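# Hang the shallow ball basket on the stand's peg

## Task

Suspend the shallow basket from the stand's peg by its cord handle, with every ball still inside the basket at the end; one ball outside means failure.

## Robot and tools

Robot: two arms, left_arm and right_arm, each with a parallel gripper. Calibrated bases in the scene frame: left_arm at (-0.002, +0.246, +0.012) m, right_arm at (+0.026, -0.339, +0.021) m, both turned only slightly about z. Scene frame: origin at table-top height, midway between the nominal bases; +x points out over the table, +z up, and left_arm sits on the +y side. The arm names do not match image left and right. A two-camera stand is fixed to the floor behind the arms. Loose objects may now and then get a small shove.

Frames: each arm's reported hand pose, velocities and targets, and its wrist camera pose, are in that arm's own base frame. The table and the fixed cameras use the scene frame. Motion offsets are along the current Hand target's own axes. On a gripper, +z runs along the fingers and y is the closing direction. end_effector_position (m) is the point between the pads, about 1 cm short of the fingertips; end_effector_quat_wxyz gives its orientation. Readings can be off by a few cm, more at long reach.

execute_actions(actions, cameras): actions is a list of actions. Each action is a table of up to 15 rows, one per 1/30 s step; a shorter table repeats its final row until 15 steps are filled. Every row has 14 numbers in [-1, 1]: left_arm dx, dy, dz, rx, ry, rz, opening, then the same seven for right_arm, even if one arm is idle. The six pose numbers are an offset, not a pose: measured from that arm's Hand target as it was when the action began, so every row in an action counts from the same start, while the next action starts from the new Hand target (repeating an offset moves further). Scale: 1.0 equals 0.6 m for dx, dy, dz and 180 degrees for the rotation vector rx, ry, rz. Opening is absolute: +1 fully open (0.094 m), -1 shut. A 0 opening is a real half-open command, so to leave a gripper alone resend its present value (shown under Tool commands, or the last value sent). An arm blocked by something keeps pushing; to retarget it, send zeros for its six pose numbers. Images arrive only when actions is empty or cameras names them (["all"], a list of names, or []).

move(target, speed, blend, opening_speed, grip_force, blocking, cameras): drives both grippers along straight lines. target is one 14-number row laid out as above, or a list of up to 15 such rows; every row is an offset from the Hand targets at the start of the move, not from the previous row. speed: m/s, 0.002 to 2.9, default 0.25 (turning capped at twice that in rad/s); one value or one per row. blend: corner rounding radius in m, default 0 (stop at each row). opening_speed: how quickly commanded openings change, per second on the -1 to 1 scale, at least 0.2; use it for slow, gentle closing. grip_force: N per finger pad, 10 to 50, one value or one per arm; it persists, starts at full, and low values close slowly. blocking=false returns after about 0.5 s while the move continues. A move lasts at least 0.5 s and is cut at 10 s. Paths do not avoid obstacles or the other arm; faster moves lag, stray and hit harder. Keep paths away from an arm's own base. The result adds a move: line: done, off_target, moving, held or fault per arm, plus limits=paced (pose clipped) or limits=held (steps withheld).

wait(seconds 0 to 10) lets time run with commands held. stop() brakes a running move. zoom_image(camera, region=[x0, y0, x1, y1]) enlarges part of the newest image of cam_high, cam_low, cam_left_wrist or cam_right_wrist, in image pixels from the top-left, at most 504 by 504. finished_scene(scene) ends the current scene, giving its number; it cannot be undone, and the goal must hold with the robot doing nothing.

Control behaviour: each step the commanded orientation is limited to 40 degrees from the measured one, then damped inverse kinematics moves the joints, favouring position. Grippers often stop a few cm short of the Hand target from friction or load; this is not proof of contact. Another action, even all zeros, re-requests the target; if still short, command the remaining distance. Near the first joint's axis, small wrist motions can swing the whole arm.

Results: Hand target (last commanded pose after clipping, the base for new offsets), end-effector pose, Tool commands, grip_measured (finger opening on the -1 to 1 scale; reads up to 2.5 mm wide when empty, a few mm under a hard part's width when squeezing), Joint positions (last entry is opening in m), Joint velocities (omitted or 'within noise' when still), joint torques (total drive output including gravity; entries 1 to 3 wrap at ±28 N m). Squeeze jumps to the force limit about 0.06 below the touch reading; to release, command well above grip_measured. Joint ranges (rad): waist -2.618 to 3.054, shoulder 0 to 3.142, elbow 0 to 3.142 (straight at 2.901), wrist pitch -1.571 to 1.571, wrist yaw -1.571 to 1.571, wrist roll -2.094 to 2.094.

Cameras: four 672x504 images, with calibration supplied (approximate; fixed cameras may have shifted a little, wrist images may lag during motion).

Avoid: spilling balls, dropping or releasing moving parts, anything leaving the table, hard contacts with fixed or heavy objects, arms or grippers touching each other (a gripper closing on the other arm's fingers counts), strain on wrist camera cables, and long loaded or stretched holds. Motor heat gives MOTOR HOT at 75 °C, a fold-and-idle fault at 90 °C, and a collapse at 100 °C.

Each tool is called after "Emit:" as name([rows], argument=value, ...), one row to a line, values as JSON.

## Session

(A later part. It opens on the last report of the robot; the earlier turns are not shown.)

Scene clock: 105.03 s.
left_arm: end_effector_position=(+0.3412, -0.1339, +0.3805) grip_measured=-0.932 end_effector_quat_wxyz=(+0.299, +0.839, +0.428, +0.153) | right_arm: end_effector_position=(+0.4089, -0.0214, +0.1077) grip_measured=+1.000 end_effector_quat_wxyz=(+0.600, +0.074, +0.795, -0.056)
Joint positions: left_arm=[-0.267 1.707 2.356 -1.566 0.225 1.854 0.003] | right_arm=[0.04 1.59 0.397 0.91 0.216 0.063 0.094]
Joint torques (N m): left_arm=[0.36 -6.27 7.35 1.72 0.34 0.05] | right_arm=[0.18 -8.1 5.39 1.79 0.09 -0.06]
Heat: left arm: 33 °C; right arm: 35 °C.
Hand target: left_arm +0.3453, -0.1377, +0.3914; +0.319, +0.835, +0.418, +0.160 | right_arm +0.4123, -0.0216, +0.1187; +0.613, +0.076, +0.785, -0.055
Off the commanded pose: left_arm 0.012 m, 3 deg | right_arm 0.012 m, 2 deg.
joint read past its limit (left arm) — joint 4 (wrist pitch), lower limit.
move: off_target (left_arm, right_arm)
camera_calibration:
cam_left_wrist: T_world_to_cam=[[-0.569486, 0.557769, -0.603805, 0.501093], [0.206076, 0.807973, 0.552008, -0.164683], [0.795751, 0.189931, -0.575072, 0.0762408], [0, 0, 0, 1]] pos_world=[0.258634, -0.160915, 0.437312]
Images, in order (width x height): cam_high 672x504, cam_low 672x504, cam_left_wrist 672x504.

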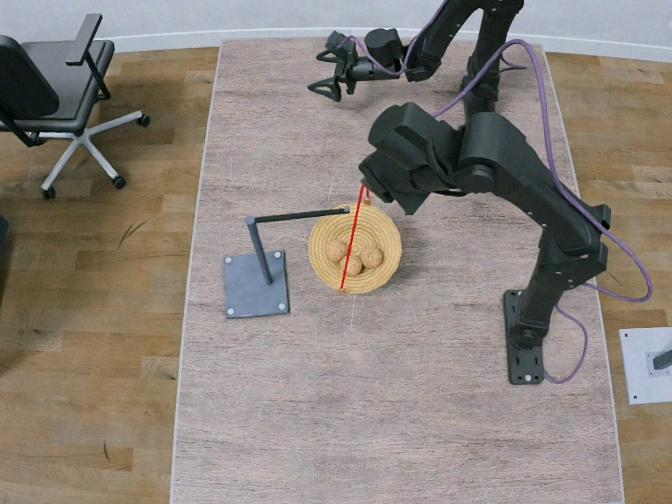

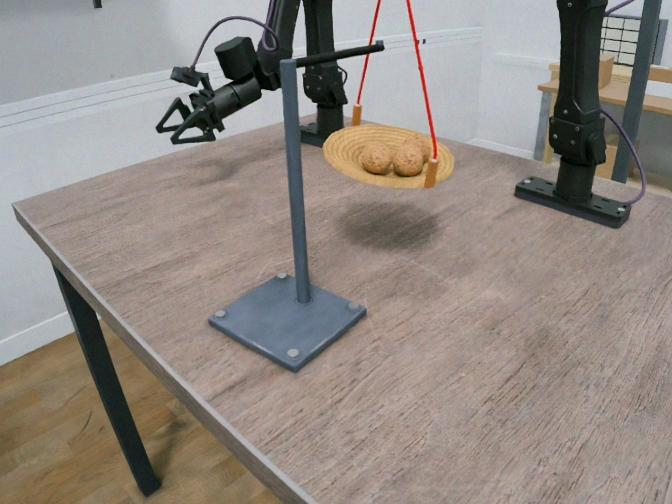

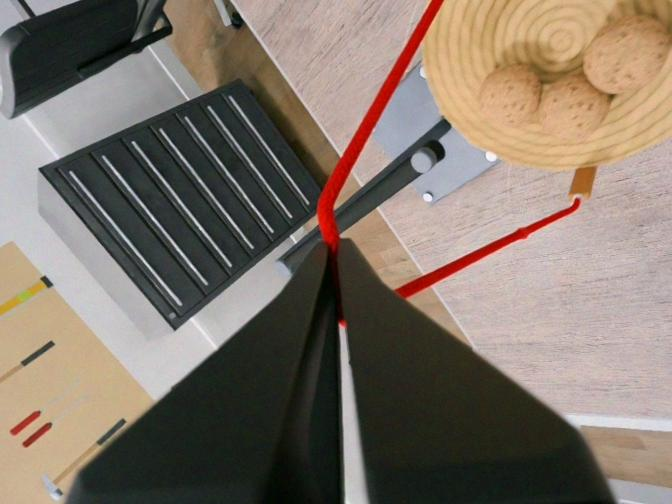

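Emit:
move(target=[0.076,0.0668,0.073,0,0,0,-1,0,0,0,0,0,0,1], cameras=["cam_low","cam_high","cam_left_wrist"], speed=0.05)

Scene clock: 107.23 s.
left_arm: end_effector_position=(+0.4151, -0.1335, +0.3757) grip_measured=-0.932 end_effector_quat_wxyz=(+0.318, +0.829, +0.427, +0.169) | right_arm: end_effector_position=(+0.4089, -0.0214, +0.1077) grip_measured=+1.000 end_effector_quat_wxyz=(+0.600, +0.074, +0.795, -0.056)
Joint positions: left_arm=[-0.205 2 2.706 -1.582 0.266 1.889 0.003] | right_arm=[0.04 1.59 0.397 0.91 0.216 0.063 0.094]
Joint torques (N m): left_arm=[0.36 -8.64 7.04 1.81 0.34 0.06] | right_arm=[-0.05 -8.09 5.35 1.71 0.04 -0.01]
Heat: left arm: 33 °C; right arm: 35 °C.
Hand target: left_arm +0.4199, -0.1367, +0.3856; +0.319, +0.835, +0.418, +0.160 | right_arm +0.4123, -0.0216, +0.1187; +0.613, +0.076, +0.785, -0.055
Off the commanded pose: left_arm 0.011 m, 2 deg | right_arm 0.012 m, 2 deg.
joint read past its limit (left arm) — joint 4 (wrist pitch), lower limit.
joint sent to its limit (left arm) — joint 4 (wrist pitch), lower limit. The joint targets are off in orientation, not in position.
move: off_target (left_arm, right_arm)
camera_calibration:
cam_left_wrist: T_world_to_cam=[[-0.546393, 0.538046, -0.641842, 0.542181], [0.172591, 0.822238, 0.542344, -0.158115], [0.819553, 0.185557, -0.542127, -0.00824702], [0, 0, 0, 1]] pos_world=[0.330292, -0.16018, 0.429276]
Images, in order (width x height): cam_high 672x504, cam_low 672x504, cam_left_wrist 672x504.

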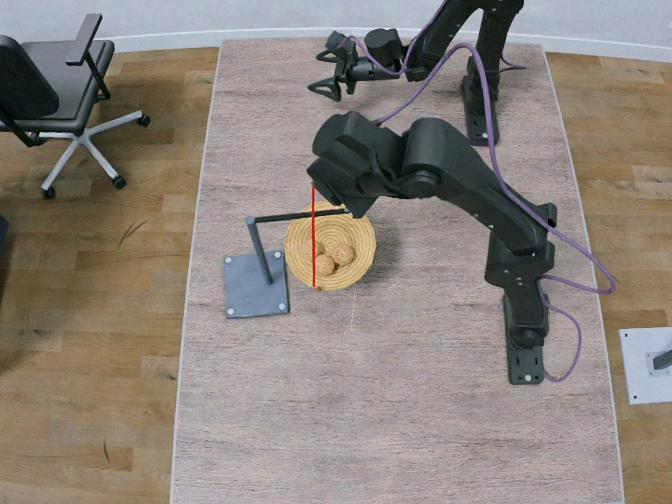

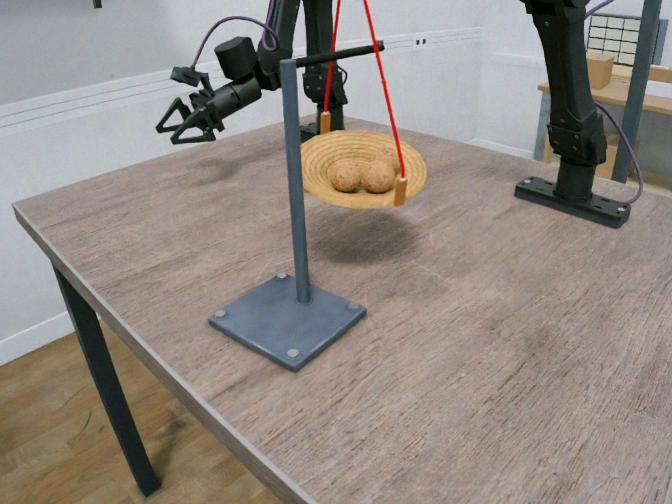

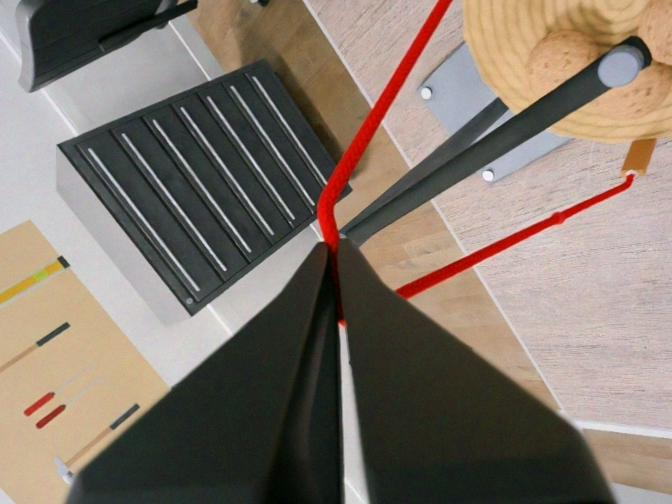

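Emit:
move(target=[0,-0.0667,0.0743,0,0,0,-1,0,0,0,0,0,0,1], cameras=["cam_low","cam_high","cam_left_wrist"], speed=0.035)

Emit:
zoom_image(camera="cam_low", region=[270, 0, 430, 120])

Scene clock: 109.77 s.
left_arm: end_effector_position=(+0.4257, -0.1359, +0.2955) grip_measured=-0.932 end_effector_quat_wxyz=(+0.286, +0.844, +0.434, +0.132) | right_arm: end_effector_position=(+0.4089, -0.0214, +0.1077) grip_measured=+1.000 end_effector_quat_wxyz=(+0.600, +0.074, +0.795, -0.056)
Joint positions: left_arm=[-0.205 1.838 2.116 -1.259 0.267 1.904 0.003] | right_arm=[0.04 1.59 0.397 0.91 0.216 0.063 0.094]
Joint torques (N m): left_arm=[0.31 -15.2 5.2 1.8 0.35 0.07] | right_arm=[-0.05 -8.14 5.46 1.7 0.04 -0.06]
Heat: left arm: 33 °C; right arm: 35 °C.
Hand target: left_arm +0.4198, -0.1366, +0.3256; +0.319, +0.835, +0.418, +0.160 | right_arm +0.4123, -0.0216, +0.1187; +0.613, +0.076, +0.785, -0.055
Off the commanded pose: left_arm 0.031 m, 5 deg | right_arm 0.012 m, 2 deg.
move: off_target (left_arm, right_arm)
camera_calibration:
cam_left_wrist: T_world_to_cam=[[-0.598037, 0.562563, -0.570854, 0.502074], [0.23562, 0.804192, 0.545672, -0.144756], [0.766051, 0.191828, -0.613488, -0.0151852], [0, 0, 0, 1]] pos_world=[0.345999, -0.163124, 0.356284]
Images, in order (width x height): cam_high 672x504, cam_low 672x504, cam_left_wrist 672x504.

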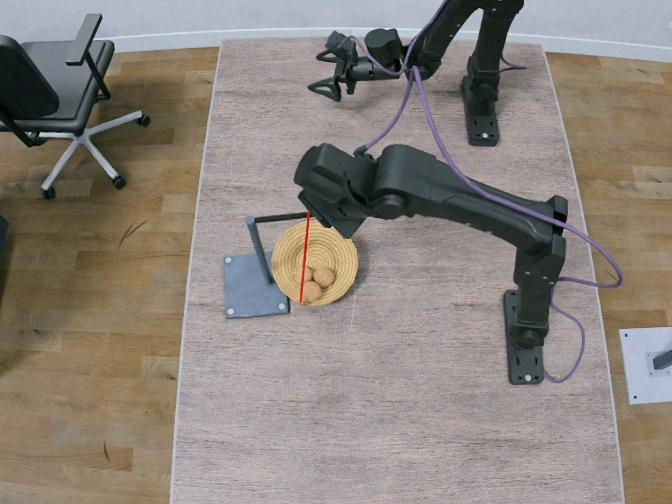

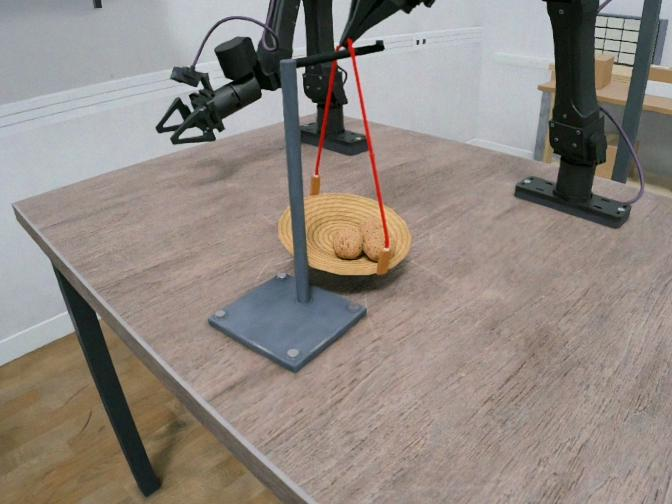

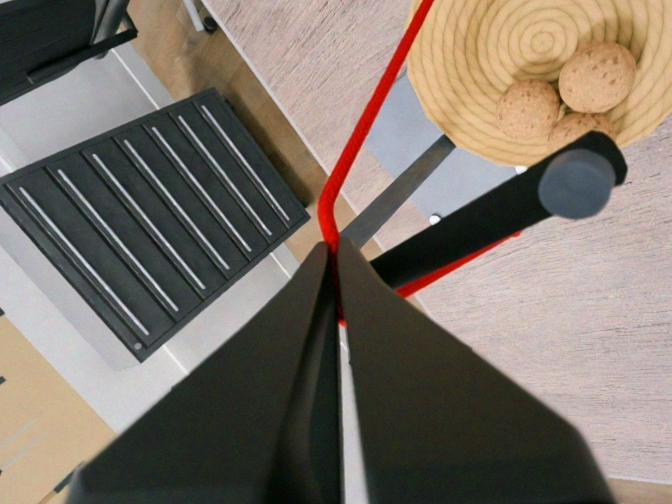

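Scaled by 3.150.

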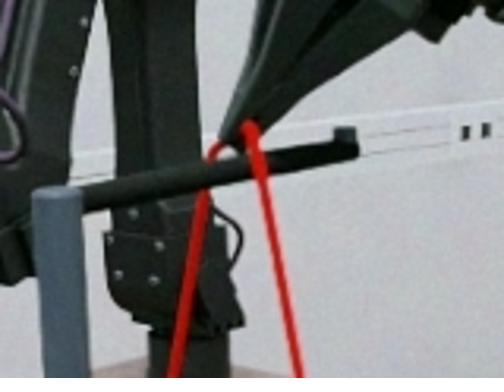

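Emit:
move(target=[0,-0.006,0.007,0,0,0,-1,0,0,0,0,0,0,1], cameras=["cam_low","cam_high","cam_left_wrist"], speed=0.02)

Emit:
zoom_image(camera="cam_low", region=[270, 0, 430, 120])

Scene clock: 110.93 s.
left_arm: end_effector_position=(+0.4258, -0.1360, +0.2940) grip_measured=-0.932 end_effector_quat_wxyz=(+0.290, +0.843, +0.432, +0.137) | right_arm: end_effector_position=(+0.4089, -0.0214, +0.1077) grip_measured=+1.000 end_effector_quat_wxyz=(+0.600, +0.074, +0.795, -0.056)
Joint positions: left_arm=[-0.205 1.818 2.076 -1.226 0.267 1.905 0.003] | right_arm=[0.04 1.59 0.397 0.91 0.216 0.063 0.094]
Joint torques (N m): left_arm=[0.29 -14.56 5.07 1.76 0.35 0.06] | right_arm=[-0.09 -8.27 5.38 1.84 0.05 -0.01]
Heat: left arm: 33 °C; right arm: 35 °C.
Hand target: left_arm +0.4199, -0.1367, +0.3202; +0.319, +0.835, +0.418, +0.160 | right_arm +0.4123, -0.0216, +0.1187; +0.613, +0.076, +0.785, -0.055
Off the commanded pose: left_arm 0.027 m, 5 deg | right_arm 0.012 m, 2 deg.
move: off_target (left_arm, right_arm)
camera_calibration:
cam_left_wrist: T_world_to_cam=[[-0.590221, 0.561609, -0.579857, 0.500554], [0.229041, 0.805307, 0.546829, -0.141289], [0.774067, 0.189938, -0.60394, -0.0227128], [0, 0, 0, 1]] pos_world=[0.34538, -0.163021, 0.353794]
Images, in order (width x height): cam_high 672x504, cam_low 672x504, cam_left_wrist 672x504.

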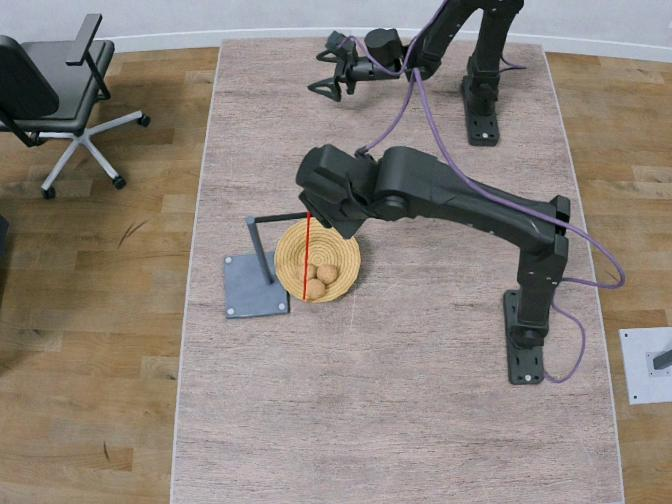

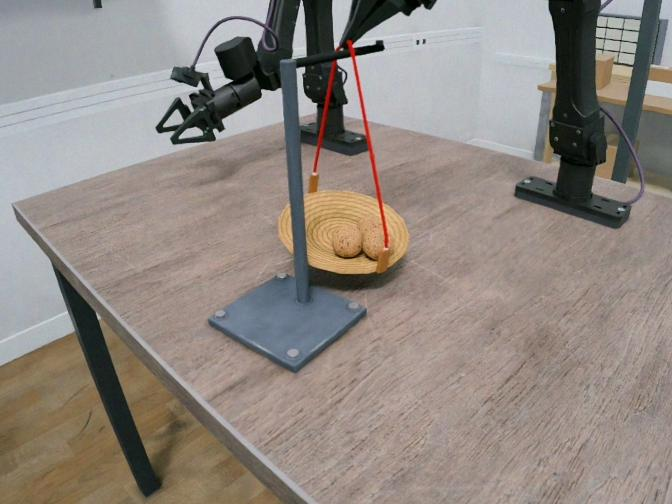

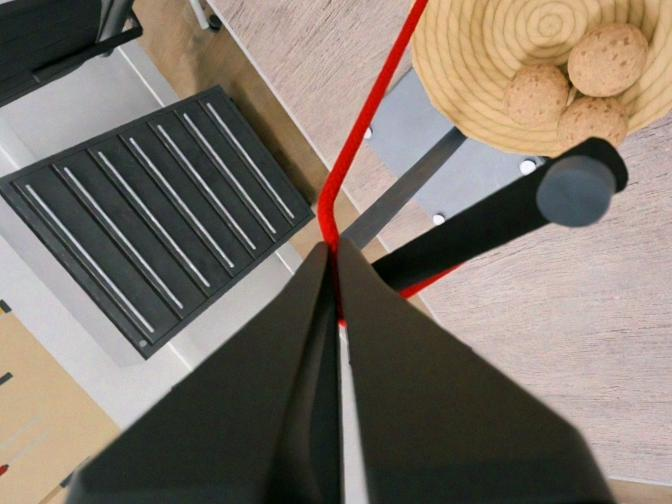

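Scaled by 3.150.

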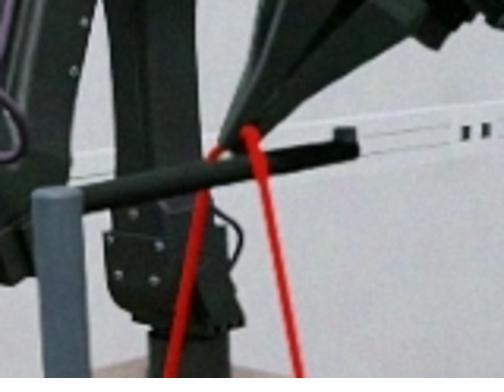

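Emit:
move(target=[0,0.003,-0.003,0,0,0,-0.7,0,0,0,0,0,0,1], cameras=["cam_low","cam_high","cam_left_wrist"], speed=0.02, opening_speed=0.2)

Emit:
zoom_image(camera="cam_low", region=[270, 0, 430, 120])

Scene clock: 113.07 s.
left_arm: end_effector_position=(+0.4285, -0.1373, +0.2962) grip_measured=-0.703 end_effector_quat_wxyz=(+0.296, +0.841, +0.430, +0.141) | right_arm: end_effector_position=(+0.4089, -0.0214, +0.1077) grip_measured=+1.000 end_effector_quat_wxyz=(+0.600, +0.074, +0.795, -0.056)
Joint positions: left_arm=[-0.205 1.818 2.075 -1.21 0.272 1.905 0.014] | right_arm=[0.04 1.59 0.397 0.91 0.216 0.063 0.094]
Joint torques (N m): left_arm=[0.28 -14.01 6.64 1.5 0.3 0.05] | right_arm=[-0.21 -8.12 5.46 1.78 0.07 0.02]
Heat: left arm: 33 °C; right arm: 35 °C.
Hand target: left_arm +0.4200, -0.1368, +0.3226; +0.319, +0.835, +0.418, +0.160 | right_arm +0.4123, -0.0216, +0.1187; +0.613, +0.076, +0.785, -0.055
Off the commanded pose: left_arm 0.028 m, 4 deg | right_arm 0.012 m, 2 deg.
move: off_target (left_arm, right_arm)
camera_calibration:
cam_left_wrist: T_world_to_cam=[[-0.580645, 0.559264, -0.591672, 0.503183], [0.223587, 0.808324, 0.544629, -0.138637], [0.782854, 0.183946, -0.594393, -0.0306392], [0, 0, 0, 1]] pos_world=[0.347154, -0.163712, 0.355013]
Images, in order (width x height): cam_high 672x504, cam_low 672x504, cam_left_wrist 672x504.

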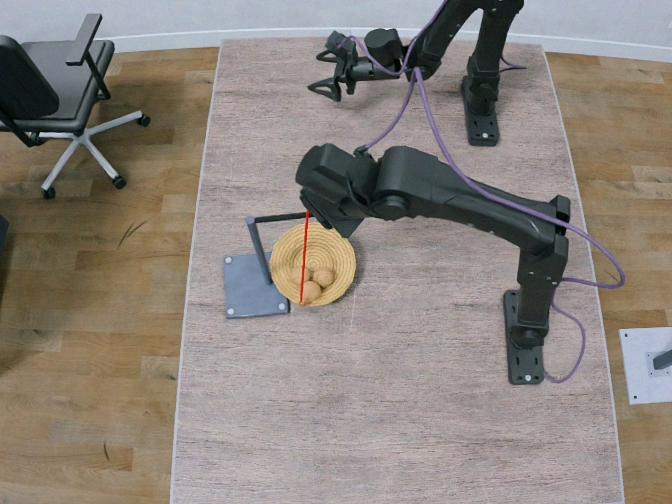

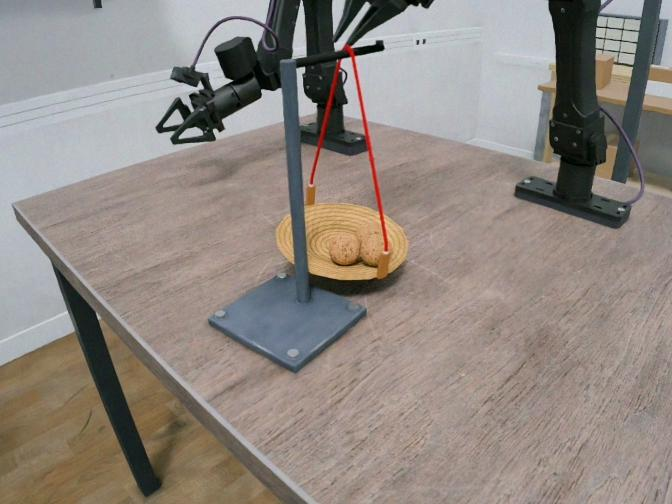

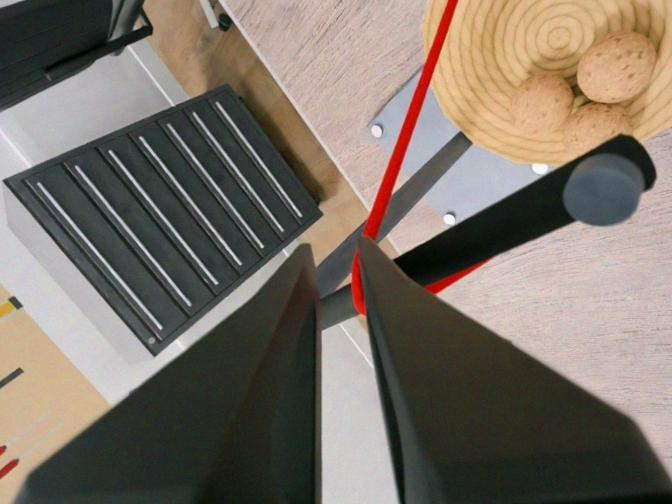

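Scaled by 3.150.

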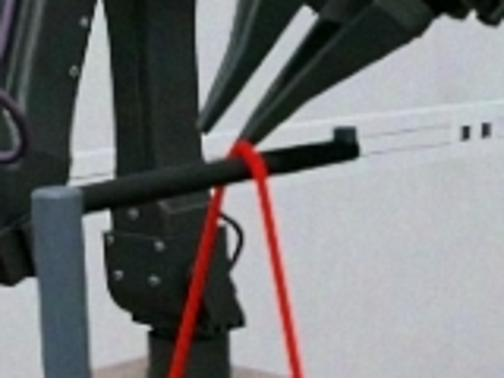

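Emit:
move([
  [0,0.01,-0.06,0,0,0,-0.6,0,0,0,0,0,0,1],
  [0,0.04,-0.2,0,0,0,-0.6,0,0,0,0,0,0,1],
], cameras=["cam_low","cam_high"], speed=[0.04,0.1], blend=[0.01,0])

Emit:
zoom_image(camera="cam_low", region=[250, 0, 450, 300])

Scene clock: 115.53 s.
left_arm: end_effector_position=(+0.3846, -0.0995, +0.4049) grip_measured=-0.603 end_effector_quat_wxyz=(+0.341, +0.816, +0.427, +0.190) | right_arm: end_effector_position=(+0.4089, -0.0214, +0.1077) grip_measured=+1.000 end_effector_quat_wxyz=(+0.600, +0.074, +0.795, -0.056)
Joint positions: left_arm=[-0.106 1.83 2.56 -1.557 0.335 1.939 0.019] | right_arm=[0.04 1.59 0.397 0.91 0.216 0.063 0.094]
Joint torques (N m): left_arm=[0.36 -11.43 6.22 1.56 0.36 0.03] | right_arm=[0.01 -8.14 5.3 1.76 0.11 -0.04]
Heat: left arm: 33 °C; right arm: 35 °C.
Hand target: left_arm +0.3703, -0.0995, +0.4280; +0.319, +0.835, +0.418, +0.160 | right_arm +0.4123, -0.0216, +0.1187; +0.613, +0.076, +0.785, -0.055
Off the commanded pose: left_arm 0.027 m, 5 deg | right_arm 0.012 m, 2 deg.
joint sent to its limit (left arm) — joint 4 (wrist pitch), lower limit. The joint targets are off in orientation, not in position.
move: off_target (left_arm, right_arm)
Images, in order (width x height): cam_high 672x504, cam_low 672x504.

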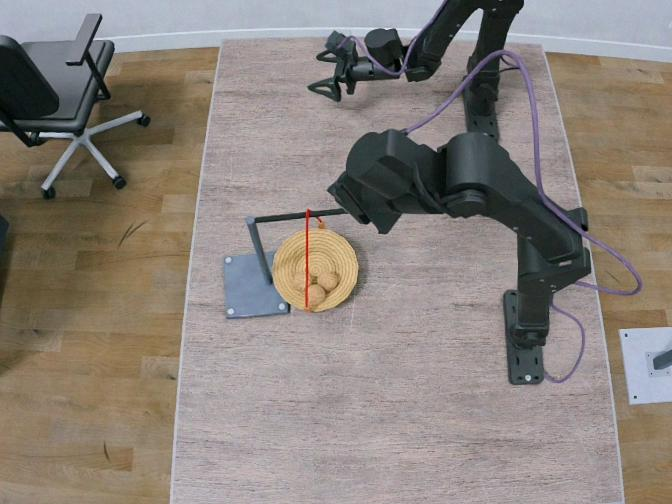

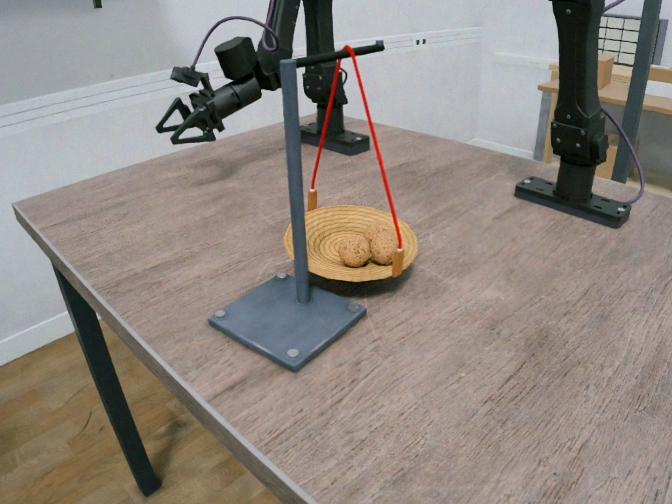

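Scaled by 1.680.

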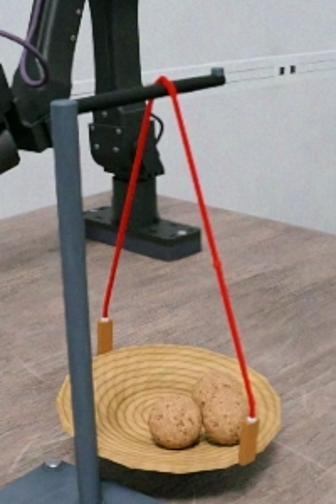

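Hung. Back off a bit more and confirm it's settled.

Emit:
move(target=[0,0.05,-0.13,0,0,0,-0.6,0,0,0,0,0,0,1], cameras=["cam_low","cam_high"], speed=0.2)

Scene clock: 116.87 s.
left_arm: end_effector_position=(+0.3509, -0.0806, +0.5001) grip_measured=-0.603 end_effector_quat_wxyz=(+0.433, +0.755, +0.399, +0.288) | right_arm: end_effector_position=(+0.4089, -0.0214, +0.1077) grip_measured=+1.000 end_effector_quat_wxyz=(+0.600, +0.074, +0.795, -0.056)
Joint positions: left_arm=[-0.024 1.786 2.823 -1.562 0.417 1.903 0.019] | right_arm=[0.04 1.59 0.397 0.91 0.216 0.063 0.094]
Joint torques (N m): left_arm=[0.36 -6.58 3.55 1.91 0.33 -0.12] | right_arm=[0.02 -8.09 5.09 1.72 0.05 -0.05]
Heat: left arm: 33 °C; right arm: 35 °C.
Hand target: left_arm +0.3464, -0.0818, +0.5062; +0.319, +0.835, +0.418, +0.160 | right_arm +0.4123, -0.0216, +0.1187; +0.613, +0.076, +0.785, -0.055
Off the commanded pose: left_arm 0.008 m, 22 deg | right_arm 0.012 m, 2 deg.
joint sent to its limit (left arm) — joint 4 (wrist pitch), lower limit. The joint targets are off in orientation, not in position.
move: off_target (left_arm, right_arm)
Images, in order (width x height): cam_high 672x504, cam_low 672x504.

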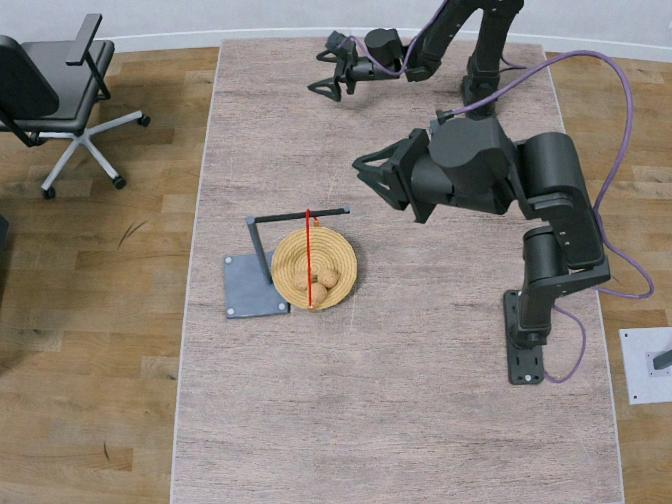

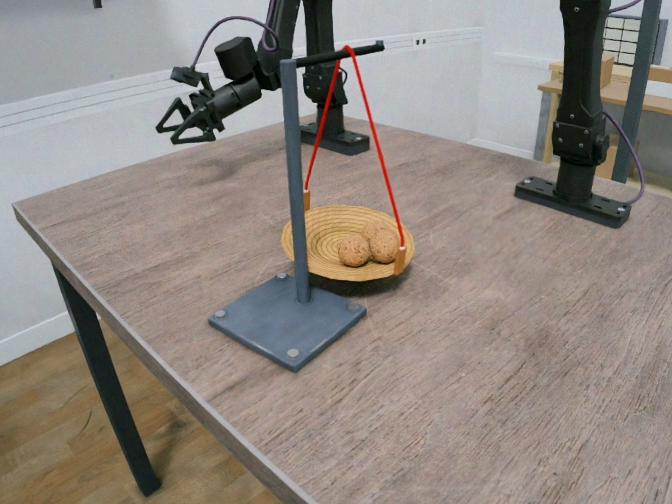

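Emit:
finished_scene(scene=2)

The scene is finished: the task was done.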